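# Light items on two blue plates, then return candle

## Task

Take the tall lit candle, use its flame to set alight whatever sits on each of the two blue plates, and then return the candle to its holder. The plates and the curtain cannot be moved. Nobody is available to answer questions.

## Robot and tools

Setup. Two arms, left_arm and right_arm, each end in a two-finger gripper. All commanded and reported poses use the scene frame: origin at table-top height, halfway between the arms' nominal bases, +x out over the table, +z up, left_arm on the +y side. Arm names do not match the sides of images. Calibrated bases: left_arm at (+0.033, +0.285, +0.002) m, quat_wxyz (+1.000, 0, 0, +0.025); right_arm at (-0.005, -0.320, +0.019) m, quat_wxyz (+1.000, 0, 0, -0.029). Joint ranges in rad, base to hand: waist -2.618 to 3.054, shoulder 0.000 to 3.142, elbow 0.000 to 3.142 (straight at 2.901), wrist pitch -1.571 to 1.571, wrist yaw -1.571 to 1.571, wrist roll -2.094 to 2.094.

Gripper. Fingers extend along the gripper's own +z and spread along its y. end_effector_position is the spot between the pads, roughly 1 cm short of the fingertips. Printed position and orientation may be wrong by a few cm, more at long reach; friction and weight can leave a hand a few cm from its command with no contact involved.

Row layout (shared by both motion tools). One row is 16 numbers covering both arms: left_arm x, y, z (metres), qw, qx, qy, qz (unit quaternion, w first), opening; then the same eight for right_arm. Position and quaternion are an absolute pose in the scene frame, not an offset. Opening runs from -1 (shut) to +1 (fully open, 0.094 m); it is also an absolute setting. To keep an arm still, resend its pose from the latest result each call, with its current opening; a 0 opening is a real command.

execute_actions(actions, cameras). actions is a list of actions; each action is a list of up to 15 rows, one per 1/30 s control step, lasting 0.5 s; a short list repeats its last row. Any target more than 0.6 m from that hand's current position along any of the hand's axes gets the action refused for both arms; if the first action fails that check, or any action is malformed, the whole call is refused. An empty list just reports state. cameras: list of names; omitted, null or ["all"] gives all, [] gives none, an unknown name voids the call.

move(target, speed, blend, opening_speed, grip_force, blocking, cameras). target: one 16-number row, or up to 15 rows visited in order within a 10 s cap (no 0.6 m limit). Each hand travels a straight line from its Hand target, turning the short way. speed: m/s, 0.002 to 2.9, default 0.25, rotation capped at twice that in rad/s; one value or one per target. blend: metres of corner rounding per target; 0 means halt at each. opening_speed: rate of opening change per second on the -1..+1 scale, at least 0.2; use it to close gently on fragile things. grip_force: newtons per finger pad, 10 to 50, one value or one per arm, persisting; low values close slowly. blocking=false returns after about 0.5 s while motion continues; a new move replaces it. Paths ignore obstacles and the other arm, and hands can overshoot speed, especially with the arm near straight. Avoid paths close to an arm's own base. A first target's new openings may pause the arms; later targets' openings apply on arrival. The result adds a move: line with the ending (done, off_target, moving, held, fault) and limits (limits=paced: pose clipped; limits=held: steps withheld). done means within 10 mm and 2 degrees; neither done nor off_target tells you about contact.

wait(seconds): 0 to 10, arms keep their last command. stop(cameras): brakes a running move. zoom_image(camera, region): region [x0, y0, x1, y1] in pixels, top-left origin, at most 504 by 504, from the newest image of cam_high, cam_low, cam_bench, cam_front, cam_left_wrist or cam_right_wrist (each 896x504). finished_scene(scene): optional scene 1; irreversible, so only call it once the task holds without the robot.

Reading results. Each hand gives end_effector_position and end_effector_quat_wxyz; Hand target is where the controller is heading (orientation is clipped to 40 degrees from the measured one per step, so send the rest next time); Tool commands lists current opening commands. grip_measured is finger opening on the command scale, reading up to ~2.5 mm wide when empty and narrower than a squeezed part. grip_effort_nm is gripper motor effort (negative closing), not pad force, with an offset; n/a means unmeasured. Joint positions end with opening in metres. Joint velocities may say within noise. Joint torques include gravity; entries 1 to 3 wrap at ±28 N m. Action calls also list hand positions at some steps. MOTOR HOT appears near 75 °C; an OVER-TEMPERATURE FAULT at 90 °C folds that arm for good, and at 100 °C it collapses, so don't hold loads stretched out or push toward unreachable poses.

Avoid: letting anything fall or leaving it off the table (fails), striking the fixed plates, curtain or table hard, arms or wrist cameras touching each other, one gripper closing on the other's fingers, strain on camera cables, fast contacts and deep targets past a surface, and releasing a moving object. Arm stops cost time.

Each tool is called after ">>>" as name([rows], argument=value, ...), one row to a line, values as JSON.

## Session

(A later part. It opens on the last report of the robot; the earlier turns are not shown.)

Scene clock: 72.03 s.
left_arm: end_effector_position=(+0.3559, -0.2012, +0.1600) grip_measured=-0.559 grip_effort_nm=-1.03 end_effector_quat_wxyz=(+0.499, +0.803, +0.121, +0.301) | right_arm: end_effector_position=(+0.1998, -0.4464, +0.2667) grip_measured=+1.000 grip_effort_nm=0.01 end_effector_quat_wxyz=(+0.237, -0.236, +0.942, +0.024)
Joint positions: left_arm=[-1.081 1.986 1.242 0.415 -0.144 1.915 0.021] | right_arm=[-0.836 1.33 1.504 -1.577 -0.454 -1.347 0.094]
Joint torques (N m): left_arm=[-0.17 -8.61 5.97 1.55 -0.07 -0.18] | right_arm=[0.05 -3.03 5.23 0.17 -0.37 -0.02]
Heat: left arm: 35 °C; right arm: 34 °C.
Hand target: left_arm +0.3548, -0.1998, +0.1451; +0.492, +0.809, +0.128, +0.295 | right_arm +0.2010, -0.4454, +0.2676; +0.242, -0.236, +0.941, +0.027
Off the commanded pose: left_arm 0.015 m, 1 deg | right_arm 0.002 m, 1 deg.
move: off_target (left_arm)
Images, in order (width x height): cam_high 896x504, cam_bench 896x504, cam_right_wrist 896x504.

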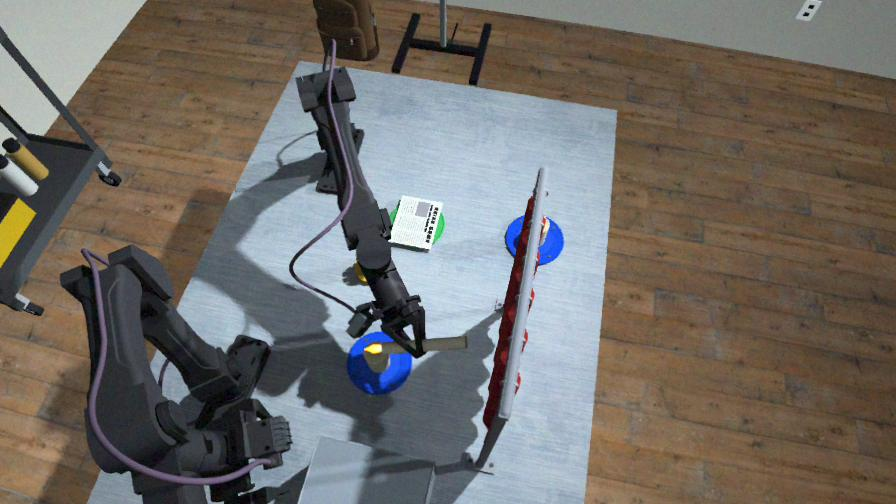

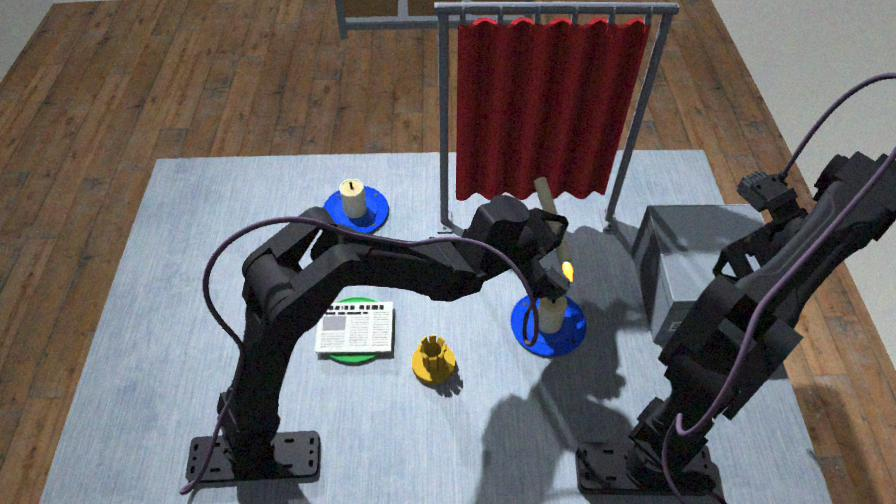

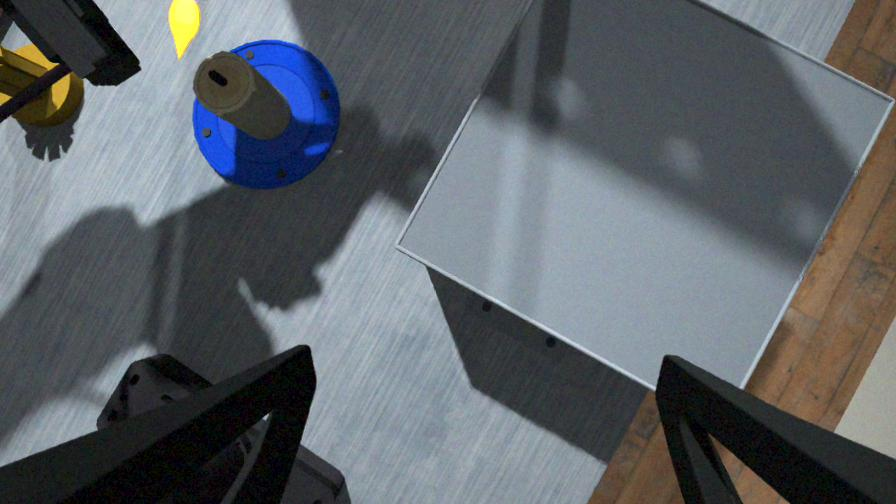

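>>> move(target=[0.345,-0.186,0.115,0.492,0.808,0.128,0.295,-0.75,0.201,-0.4453,0.2675,0.242,-0.236,0.941,0.027,1], speed=0.08, cameras=["cam_high","cam_bench","cam_right_wrist","cam_low"])

>>> zoom_image(camera="cam_bench", region=[440, 140, 640, 360])

>>> zoom_image(camera="cam_high", region=[320, 230, 520, 420])

Scene clock: 76.33 s.
left_arm: end_effector_position=(+0.3483, -0.1873, +0.1321) grip_measured=-0.559 grip_effort_nm=-1.03 end_effector_quat_wxyz=(+0.501, +0.802, +0.123, +0.303) | right_arm: end_effector_position=(+0.1998, -0.4464, +0.2667) grip_measured=+1.000 grip_effort_nm=0.01 end_effector_quat_wxyz=(+0.237, -0.236, +0.942, +0.024)
Joint positions: left_arm=[-1.081 1.994 1.117 0.552 -0.148 1.914 0.021] | right_arm=[-0.836 1.33 1.504 -1.577 -0.454 -1.347 0.094]
Joint torques (N m): left_arm=[-0.49 -8.08 5.41 1.57 -0.07 -0.18] | right_arm=[-0.01 -3.02 5.24 0.18 -0.37 -0.01]
Heat: left arm: 34 °C; right arm: 34 °C.
Hand target: left_arm +0.3448, -0.1857, +0.1151; +0.492, +0.809, +0.128, +0.295 | right_arm +0.2010, -0.4454, +0.2676; +0.242, -0.236, +0.941, +0.027
Off the commanded pose: left_arm 0.018 m, 2 deg | right_arm 0.002 m, 1 deg.
move: off_target (left_arm)
Images, in order (width x height): cam_high 896x504, cam_low 896x504, cam_bench 896x504, cam_right_wrist 896x504.

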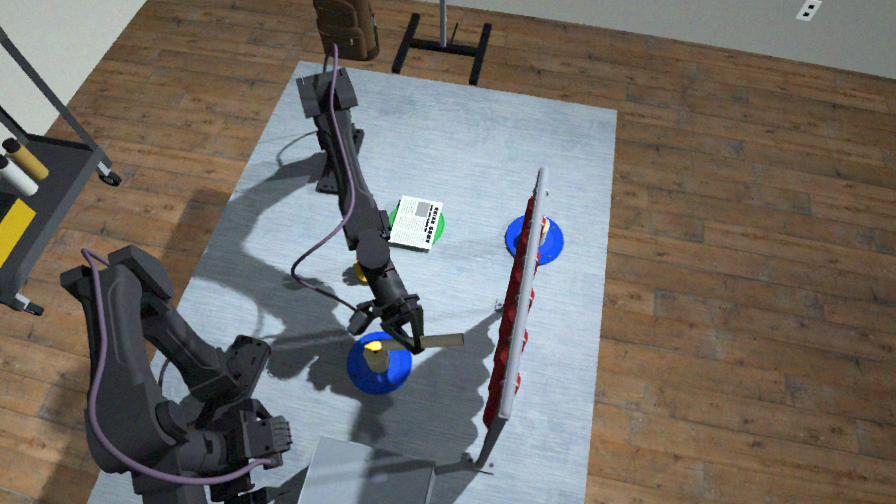

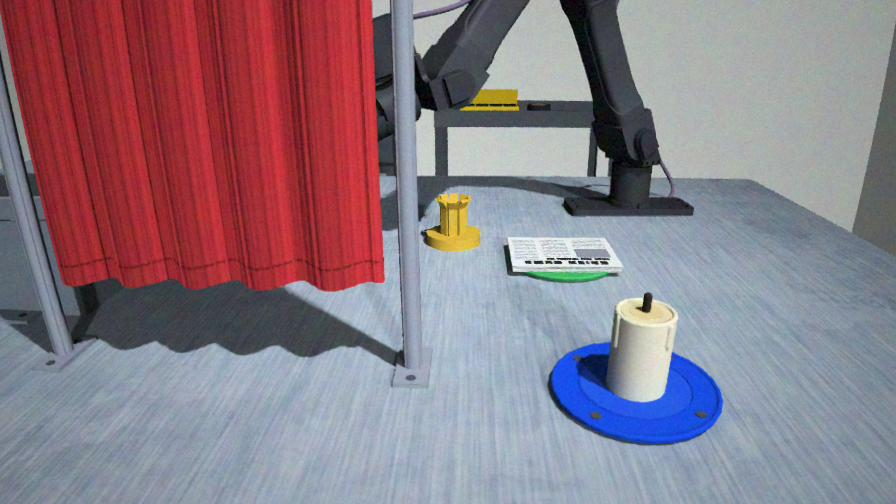

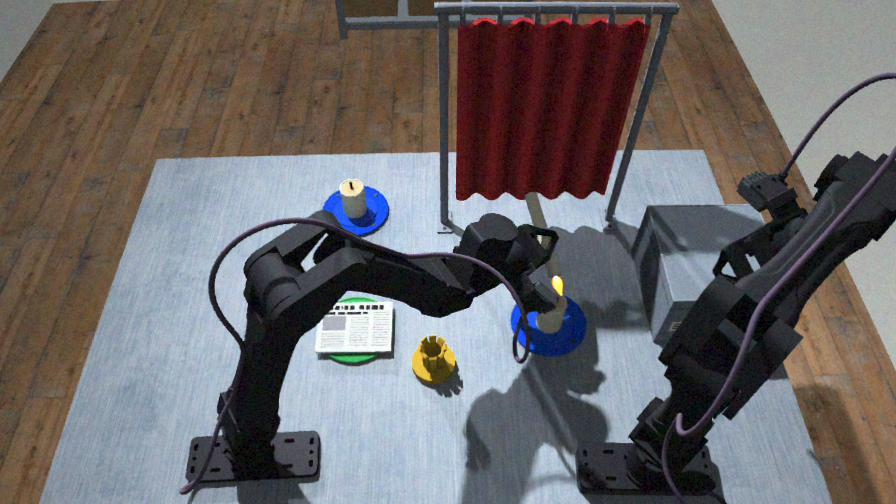

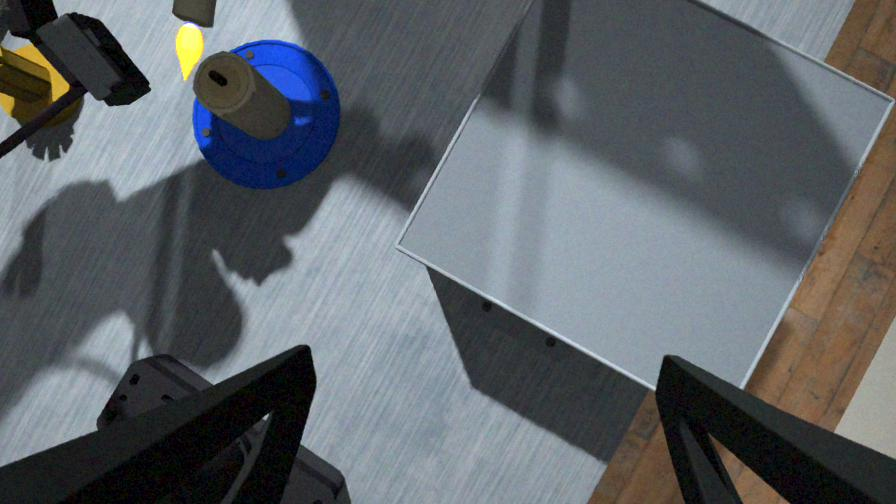

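Scaled by 2.291.

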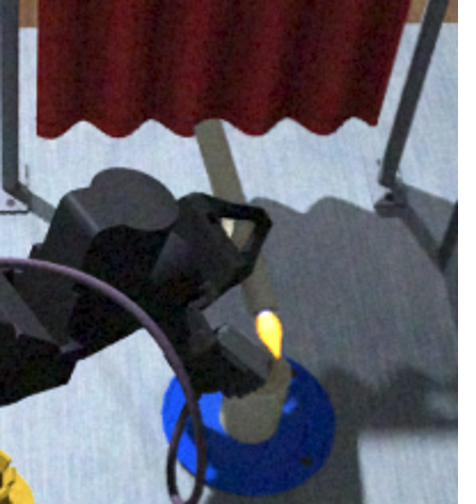

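Scaled by 2.520.

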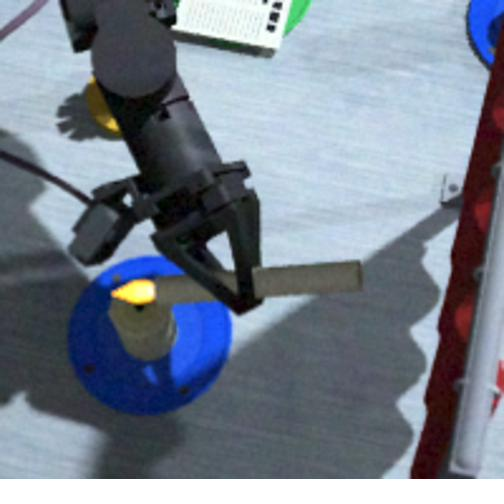

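>>> move(target=[0.343,-0.185,0.090,0.492,0.808,0.128,0.295,-0.75,0.201,-0.4453,0.2675,0.242,-0.236,0.941,0.027,1], speed=0.05, cameras=["cam_high","cam_bench","cam_right_wrist","cam_low"])

>>> zoom_image(camera="cam_bench", region=[440, 140, 640, 360])

>>> zoom_image(camera="cam_high", region=[320, 290, 420, 390])

Scene clock: 79.73 s.
left_arm: end_effector_position=(+0.3474, -0.1876, +0.1104) grip_measured=-0.560 grip_effort_nm=-1.03 end_effector_quat_wxyz=(+0.504, +0.799, +0.124, +0.304) | right_arm: end_effector_position=(+0.1998, -0.4464, +0.2667) grip_measured=+1.000 grip_effort_nm=0.01 end_effector_quat_wxyz=(+0.237, -0.236, +0.942, +0.024)
Joint positions: left_arm=[-1.084 2.049 1.085 0.646 -0.151 1.91 0.021] | right_arm=[-0.836 1.33 1.504 -1.577 -0.454 -1.347 0.094]
Joint torques (N m): left_arm=[-0.51 -7.98 4.85 1.57 -0.06 -0.14] | right_arm=[0.01 -3.04 5.27 0.19 -0.38 0.01]
Heat: left arm: 34 °C; right arm: 34 °C.
Hand target: left_arm +0.3428, -0.1846, +0.0903; +0.492, +0.809, +0.128, +0.295 | right_arm +0.2010, -0.4454, +0.2676; +0.242, -0.236, +0.941, +0.027
Off the commanded pose: left_arm 0.021 m, 2 deg | right_arm 0.002 m, 1 deg.
move: off_target (left_arm)
Images, in order (width x height): cam_high 896x504, cam_low 896x504, cam_bench 896x504, cam_right_wrist 896x504.

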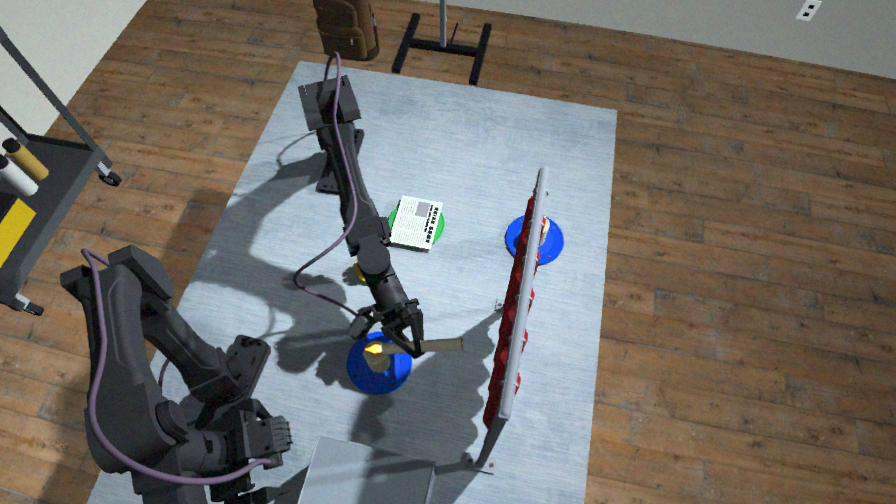

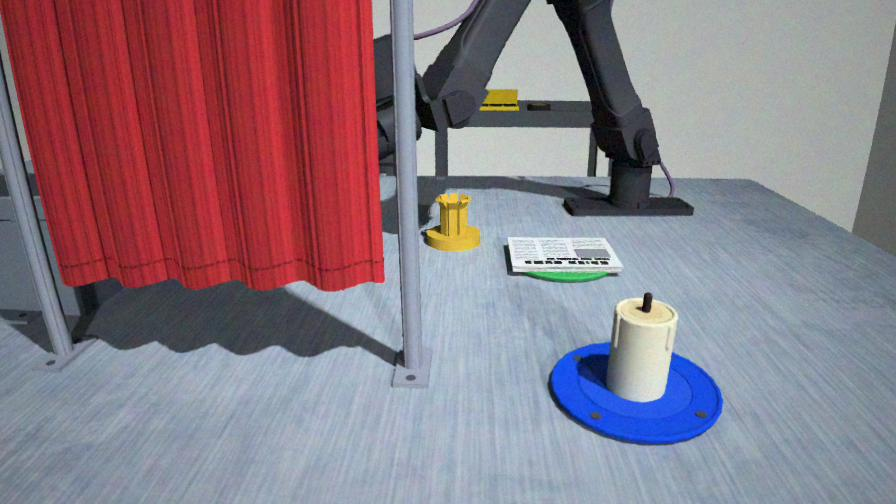

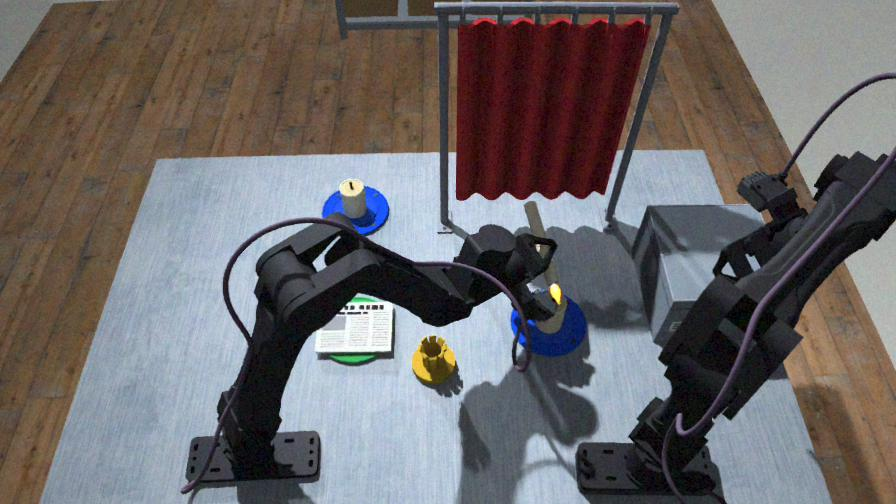

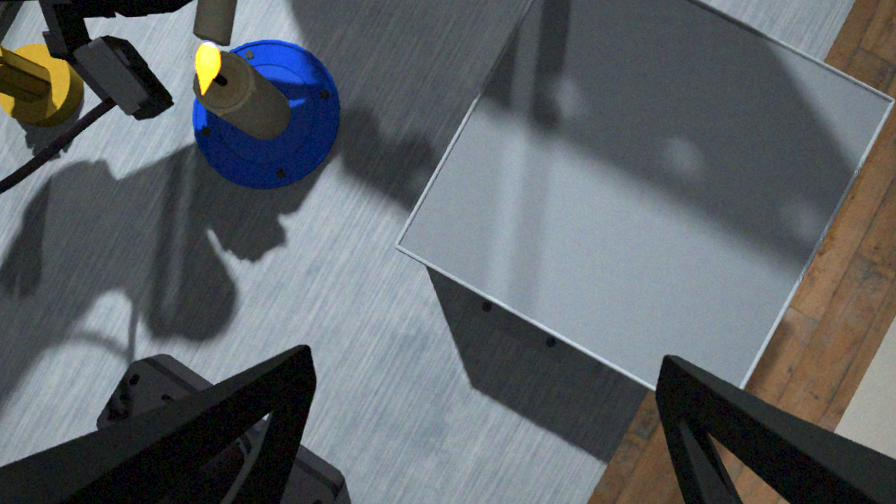

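Scaled by 2.291.

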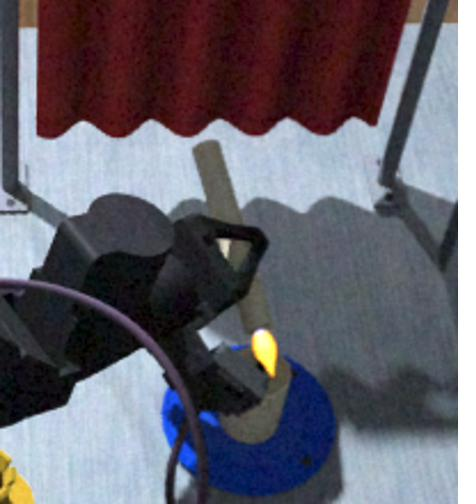

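Scaled by 5.040.

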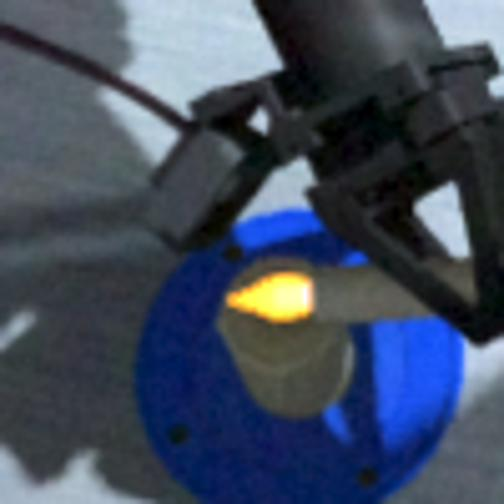

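>>> move(target=[0.340,-0.185,0.077,0.492,0.808,0.128,0.295,-0.75,0.201,-0.4453,0.2675,0.242,-0.236,0.941,0.027,1], speed=0.05, cameras=["cam_high","cam_bench","cam_right_wrist"])

>>> zoom_image(camera="cam_bench", region=[500, 240, 600, 360])

>>> zoom_image(camera="cam_high", region=[320, 290, 420, 390])

>>> zoom_image(camera="cam_right_wrist", region=[100, 0, 350, 200])

Scene clock: 82.43 s.
left_arm: end_effector_position=(+0.3460, -0.1898, +0.1080) grip_measured=-0.560 grip_effort_nm=-1.03 end_effector_quat_wxyz=(+0.517, +0.789, +0.126, +0.307) | right_arm: end_effector_position=(+0.1998, -0.4464, +0.2667) grip_measured=+1.000 grip_effort_nm=0.01 end_effector_quat_wxyz=(+0.237, -0.236, +0.942, +0.024)
Joint positions: left_arm=[-1.089 2.072 1.069 0.719 -0.156 1.903 0.021] | right_arm=[-0.836 1.33 1.504 -1.577 -0.454 -1.347 0.094]
Joint torques (N m): left_arm=[-0.58 -7.53 4.46 1.34 -0.07 -0.1] | right_arm=[0.05 -3.03 5.26 0.18 -0.38 -0.01]
Heat: left arm: 35 °C; right arm: 34 °C.
Hand target: left_arm +0.3397, -0.1842, +0.0777; +0.492, +0.809, +0.128, +0.295 | right_arm +0.2010, -0.4454, +0.2676; +0.242, -0.236, +0.941, +0.027
Off the commanded pose: left_arm 0.032 m, 4 deg | right_arm 0.002 m, 1 deg.
move: off_target (left_arm)
Images, in order (width x height): cam_high 896x504, cam_bench 896x504, cam_right_wrist 896x504.

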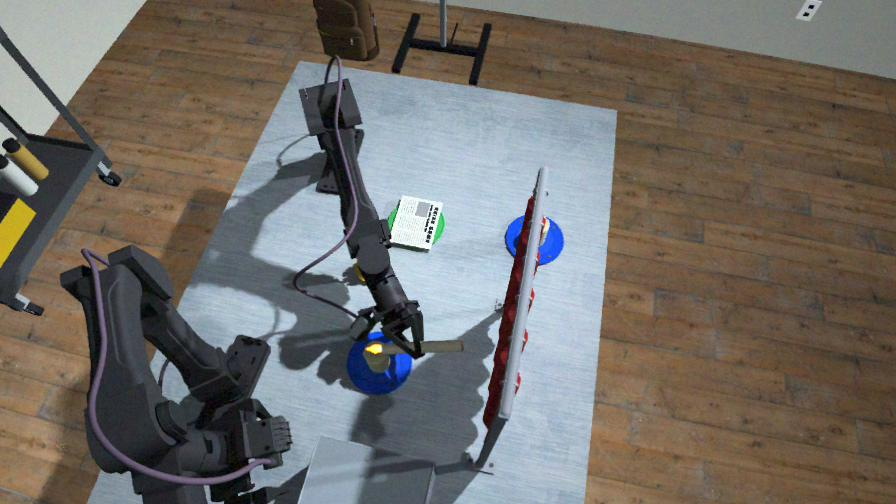

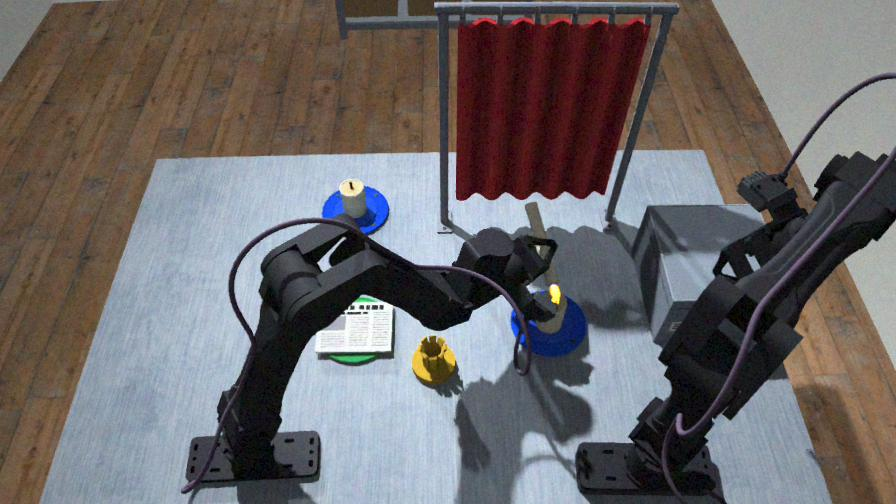

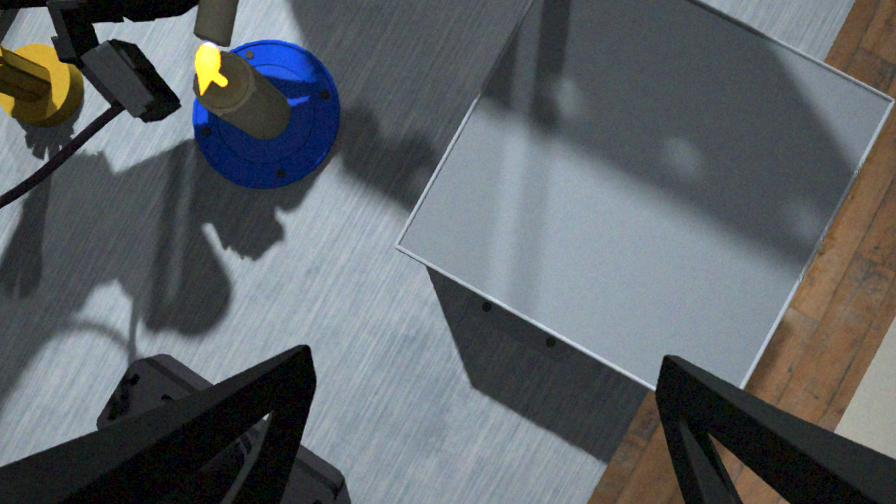

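Scaled by 4.200.

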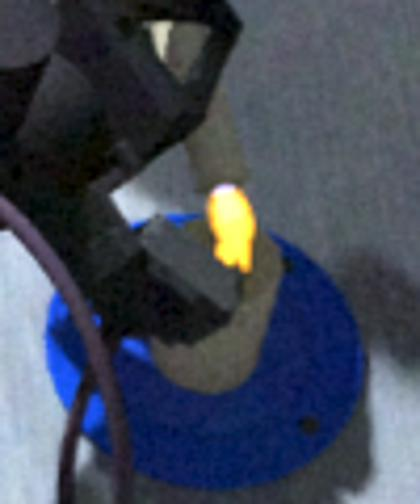

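Scaled by 5.040.

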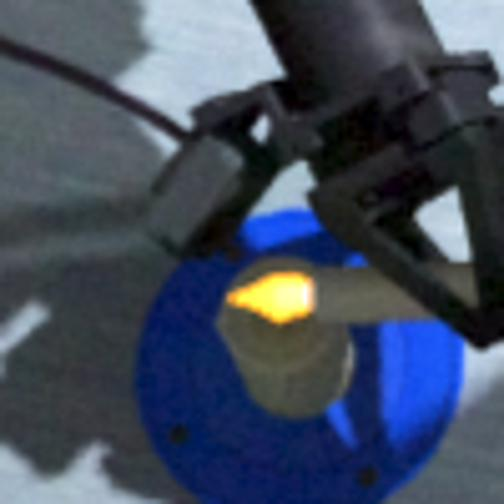

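Scaled by 2.016.

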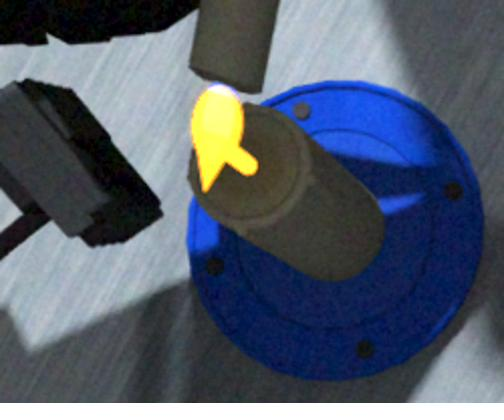

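>>> move(target=[0.343,-0.186,0.17,0.492,0.808,0.128,0.295,-0.75,0.201,-0.4453,0.2675,0.242,-0.236,0.941,0.027,1], speed=0.12, cameras=["cam_high","cam_bench","cam_right_wrist","cam_left_wrist"])

>>> zoom_image(camera="cam_right_wrist", region=[100, 0, 350, 200])

Scene clock: 84.87 s.
left_arm: end_effector_position=(+0.3417, -0.1821, +0.1478) grip_measured=-0.560 grip_effort_nm=-1.03 end_effector_quat_wxyz=(+0.477, +0.820, +0.128, +0.290) | right_arm: end_effector_position=(+0.1998, -0.4464, +0.2667) grip_measured=+1.000 grip_effort_nm=0.01 end_effector_quat_wxyz=(+0.237, -0.236, +0.942, +0.024)
Joint positions: left_arm=[-1.089 1.921 1.159 0.37 -0.157 1.897 0.021] | right_arm=[-0.836 1.33 1.504 -1.577 -0.454 -1.347 0.094]
Joint torques (N m): left_arm=[-0.1 -11.32 8.88 1.37 -0.01 -0.03] | right_arm=[0.01 -3.02 5.26 0.17 -0.38 0]
Heat: left arm: 35 °C; right arm: 34 °C.
Hand target: left_arm +0.3429, -0.1856, +0.1701; +0.493, +0.808, +0.128, +0.295 | right_arm +0.2010, -0.4454, +0.2676; +0.242, -0.236, +0.941, +0.027
Off the commanded pose: left_arm 0.023 m, 2 deg | right_arm 0.002 m, 1 deg.
move: off_target (left_arm)
Images, in order (width x height): cam_high 896x504, cam_bench 896x504, cam_left_wrist 896x504, cam_right_wrist 896x504.

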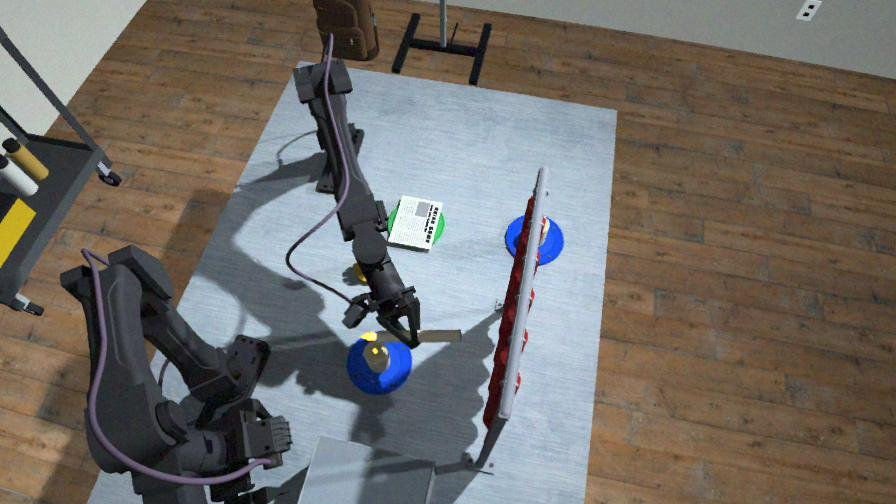

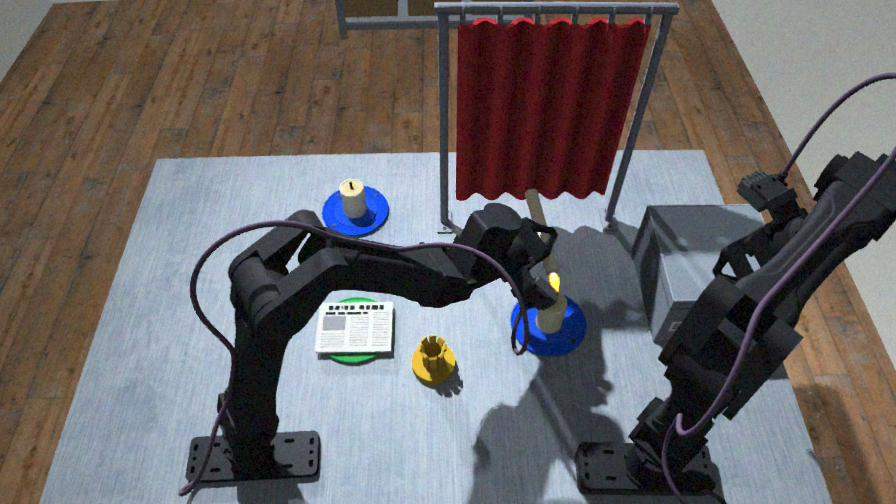

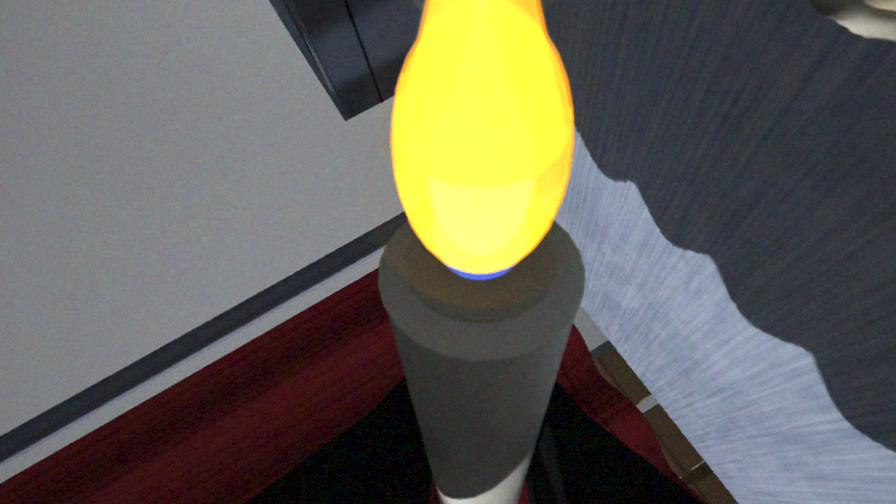

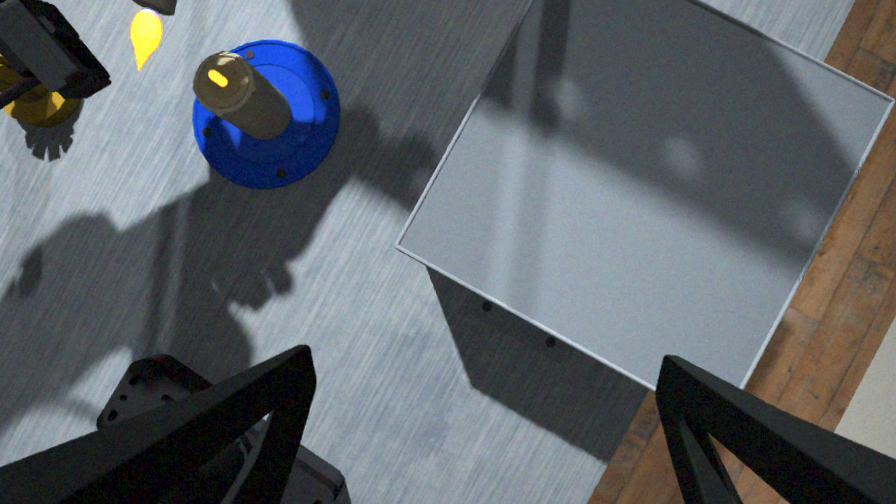

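Scaled by 2.016.

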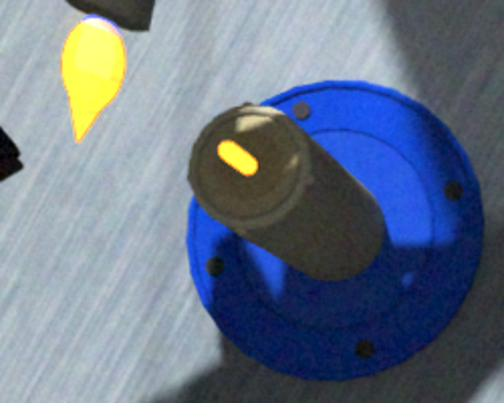

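>>> move([
  [0.30,-0.12,0.27,0.468,0.796,0.19,0.333,-0.75,0.201,-0.4453,0.2675,0.242,-0.236,0.941,0.027,1],
  [0.33,0.07,0.28,0.433,0.774,0.266,0.376,-0.75,0.201,-0.4453,0.2675,0.242,-0.236,0.941,0.027,1],
  [0.52,0.23,0.22,0.380,0.733,0.365,0.430,-0.75,0.201,-0.4453,0.2675,0.242,-0.236,0.941,0.027,1],
], speed=0.22, blend=[0.05,0.05,0])

>>> zoom_image(camera="cam_bench", region=[280, 80, 480, 260])

>>> zoom_image(camera="cam_low", region=[448, 100, 896, 450])

>>> zoom_image(camera="cam_front", region=[400, 100, 700, 400])

Scene clock: 91.13 s.
left_arm: end_effector_position=(+0.5118, +0.2339, +0.2086) grip_measured=-0.560 grip_effort_nm=-1.03 end_effector_quat_wxyz=(+0.370, +0.736, +0.376, +0.424) | right_arm: end_effector_position=(+0.1998, -0.4464, +0.2667) grip_measured=+1.000 grip_effort_nm=0.01 end_effector_quat_wxyz=(+0.237, -0.236, +0.942, +0.024)
Joint positions: left_arm=[-0.086 1.544 0.968 0.192 0.195 2.03 0.021] | right_arm=[-0.836 1.33 1.504 -1.577 -0.454 -1.347 0.094]
Joint torques (N m): left_arm=[-0.21 -5.38 10.19 1.49 0.23 0.02] | right_arm=[0.01 -3.04 5.27 0.18 -0.38 0]
Heat: left arm: 35 °C; right arm: 34 °C.
Hand target: left_arm +0.5193, +0.2301, +0.2201; +0.380, +0.733, +0.365, +0.430 | right_arm +0.2010, -0.4454, +0.2676; +0.242, -0.236, +0.941, +0.027
Off the commanded pose: left_arm 0.015 m, 2 deg | right_arm 0.002 m, 1 deg.
move: off_target (left_arm)

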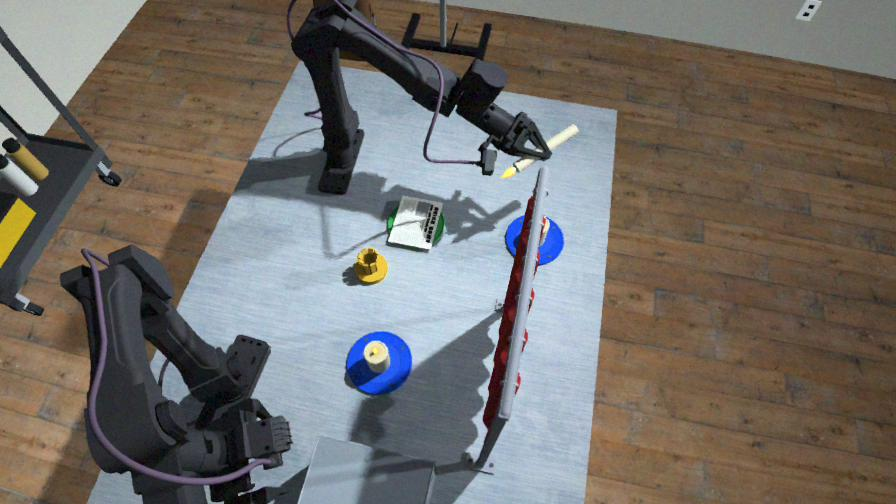

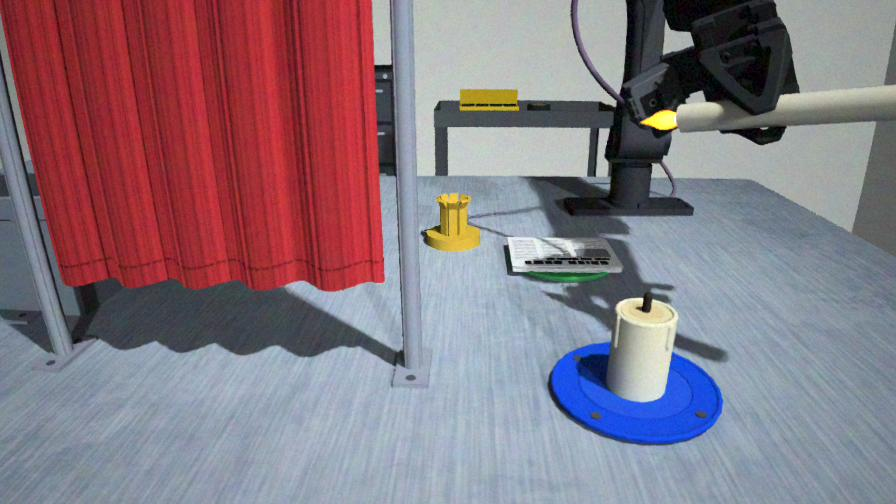

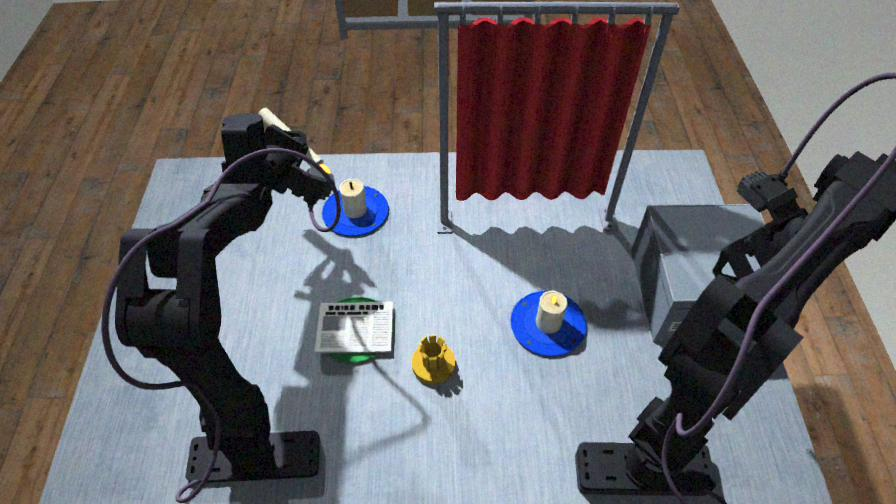

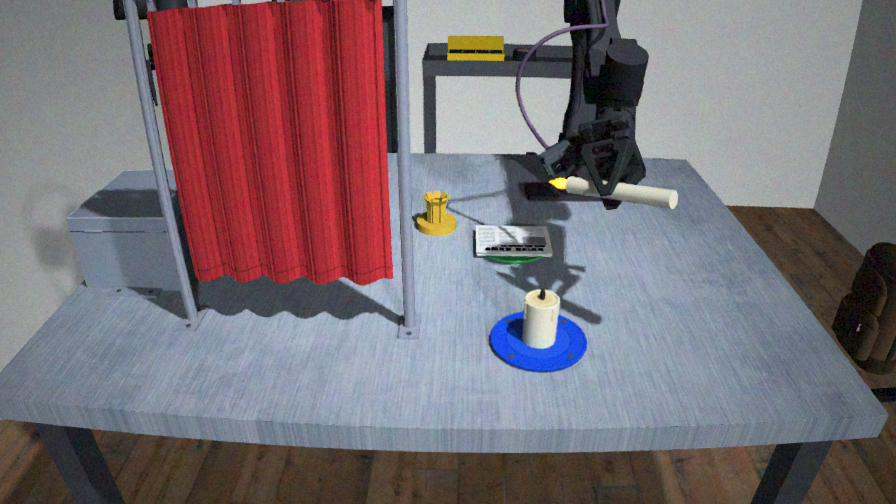

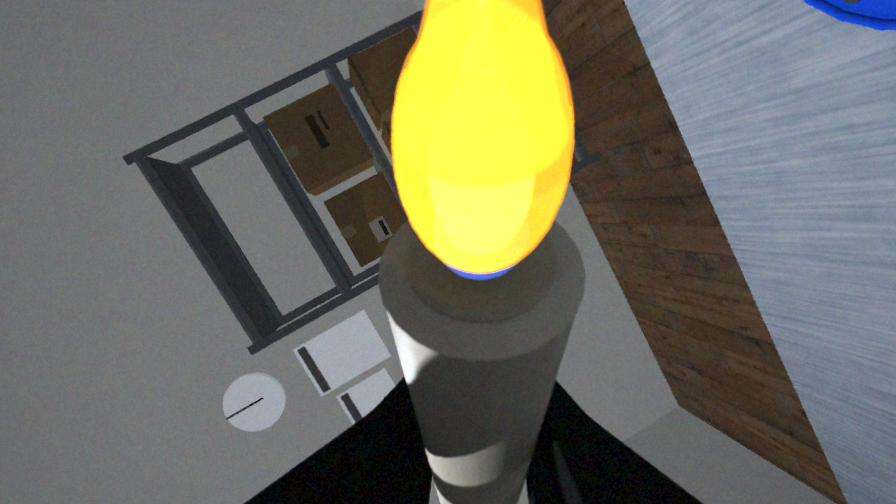

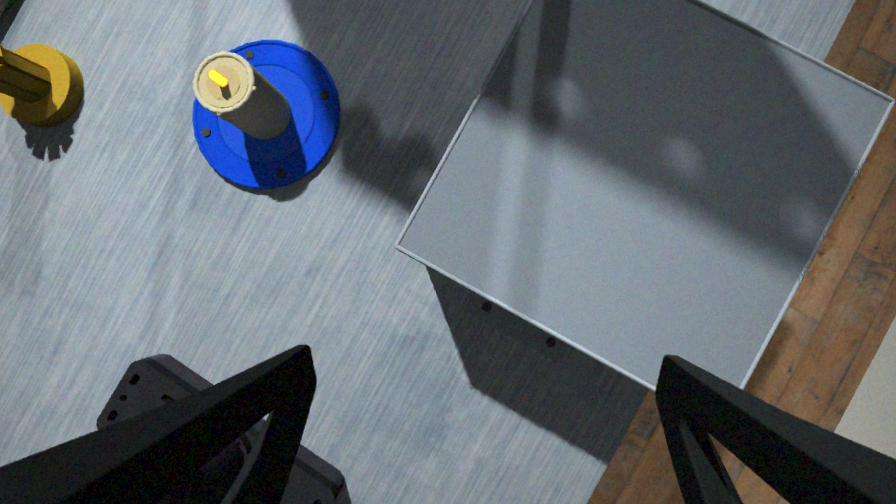

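Scaled by 2.520.

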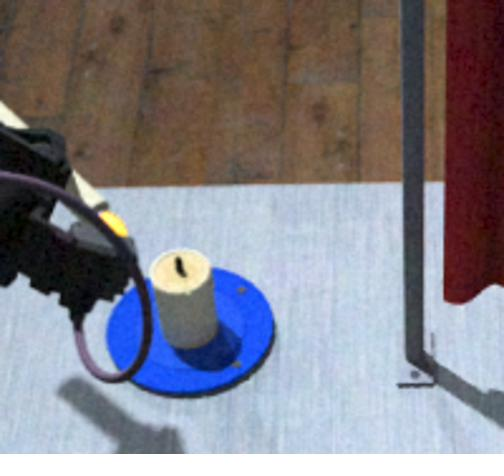

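Scaled by 1.125.

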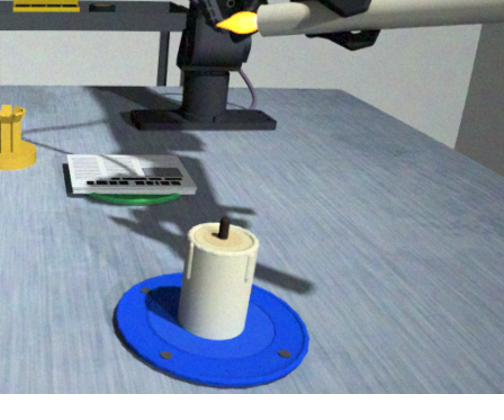

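Scaled by 1.680.

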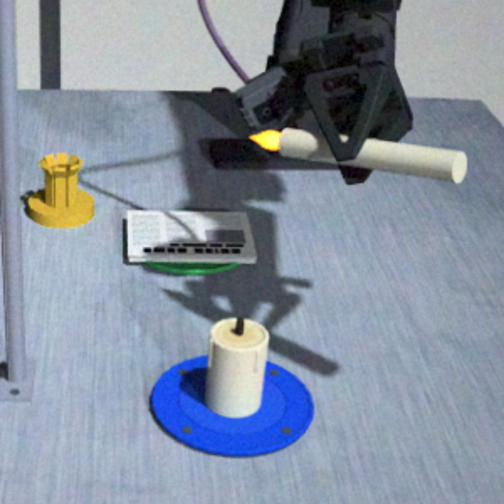

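>>> move(target=[0.555,0.200,0.155,0.380,0.733,0.365,0.430,-0.75,0.201,-0.4453,0.2675,0.242,-0.236,0.941,0.027,1], speed=0.1, cameras=["cam_high","cam_low","cam_bench","cam_front"])

>>> zoom_image(camera="cam_bench", region=[280, 80, 480, 260])

>>> zoom_image(camera="cam_front", region=[440, 140, 640, 380])

Scene clock: 95.93 s.
left_arm: end_effector_position=(+0.5472, +0.2030, +0.1486) grip_measured=-0.560 grip_effort_nm=-1.04 end_effector_quat_wxyz=(+0.372, +0.740, +0.364, +0.426) | right_arm: end_effector_position=(+0.1998, -0.4464, +0.2667) grip_measured=+1.000 grip_effort_nm=0.01 end_effector_quat_wxyz=(+0.237, -0.236, +0.942, +0.024)
Joint positions: left_arm=[-0.162 1.791 0.968 0.45 0.139 2.022 0.021] | right_arm=[-0.836 1.33 1.504 -1.577 -0.454 -1.347 0.094]
Joint torques (N m): left_arm=[-0.4 -6.97 9.02 1.54 0.03 -0.18] | right_arm=[0.06 -3.03 5.26 0.19 -0.38 -0.01]
Heat: left arm: 35 °C; right arm: 34 °C.
Hand target: left_arm +0.5546, +0.2001, +0.1552; +0.380, +0.733, +0.365, +0.430 | right_arm +0.2010, -0.4454, +0.2676; +0.242, -0.236, +0.941, +0.027
Off the commanded pose: left_arm 0.011 m, 1 deg | right_arm 0.002 m, 1 deg.
move: off_target (left_arm)
Images, in order (width x height): cam_high 896x504, cam_low 896x504, cam_bench 896x504, cam_front 896x504.

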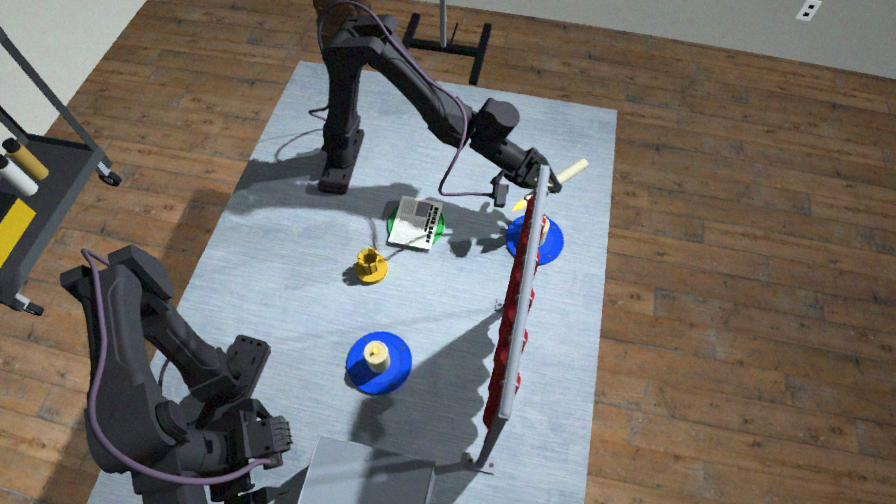

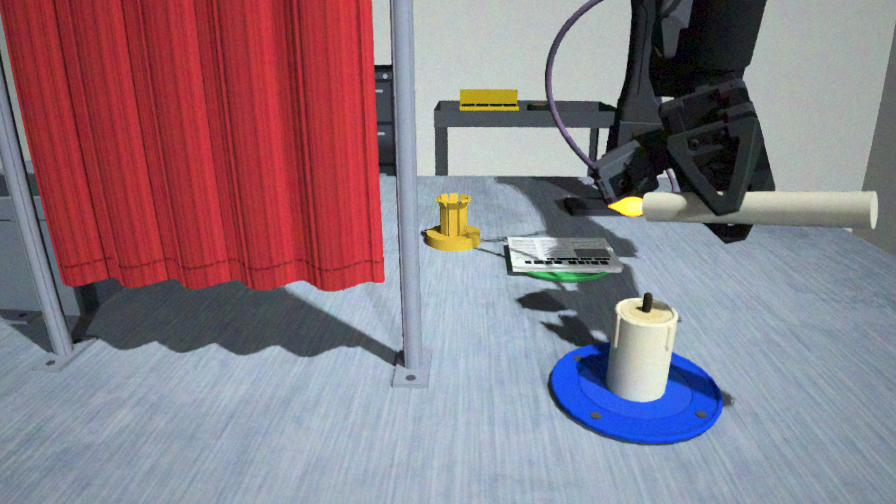

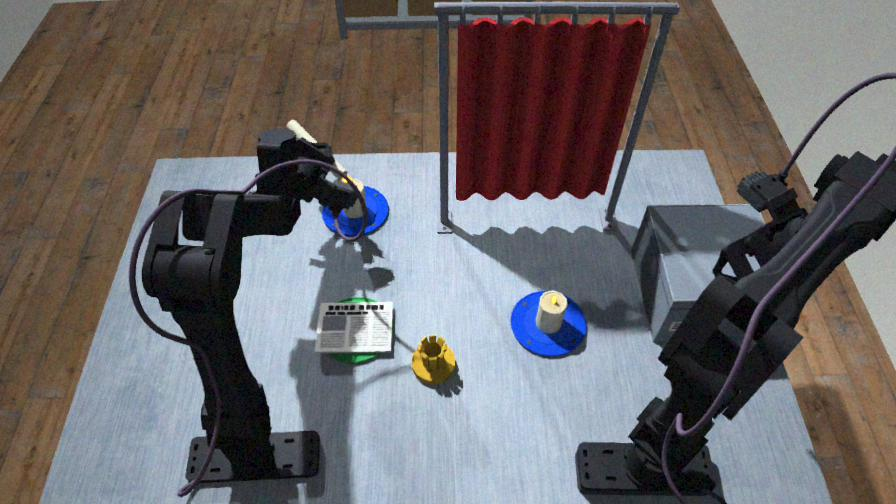

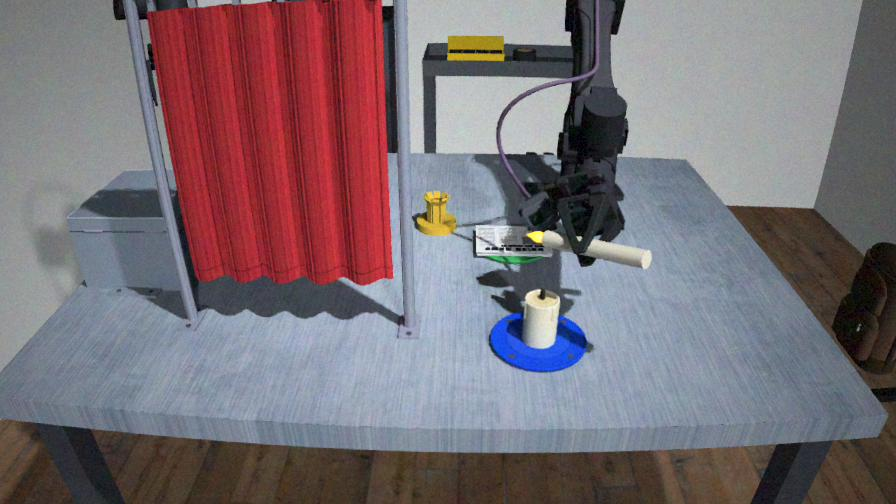

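Scaled by 2.520.

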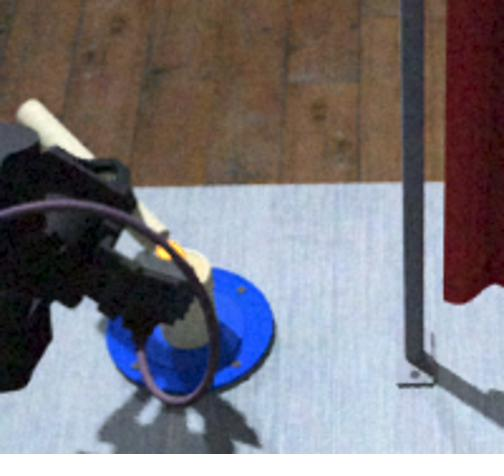

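Scaled by 2.100.

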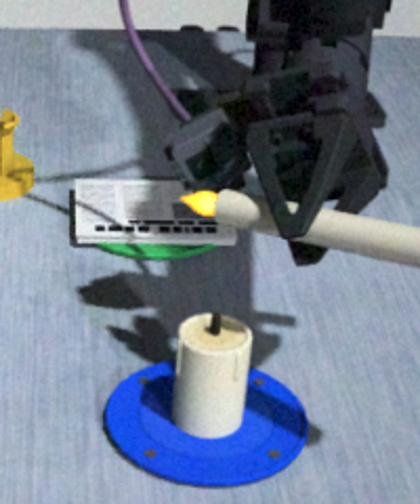

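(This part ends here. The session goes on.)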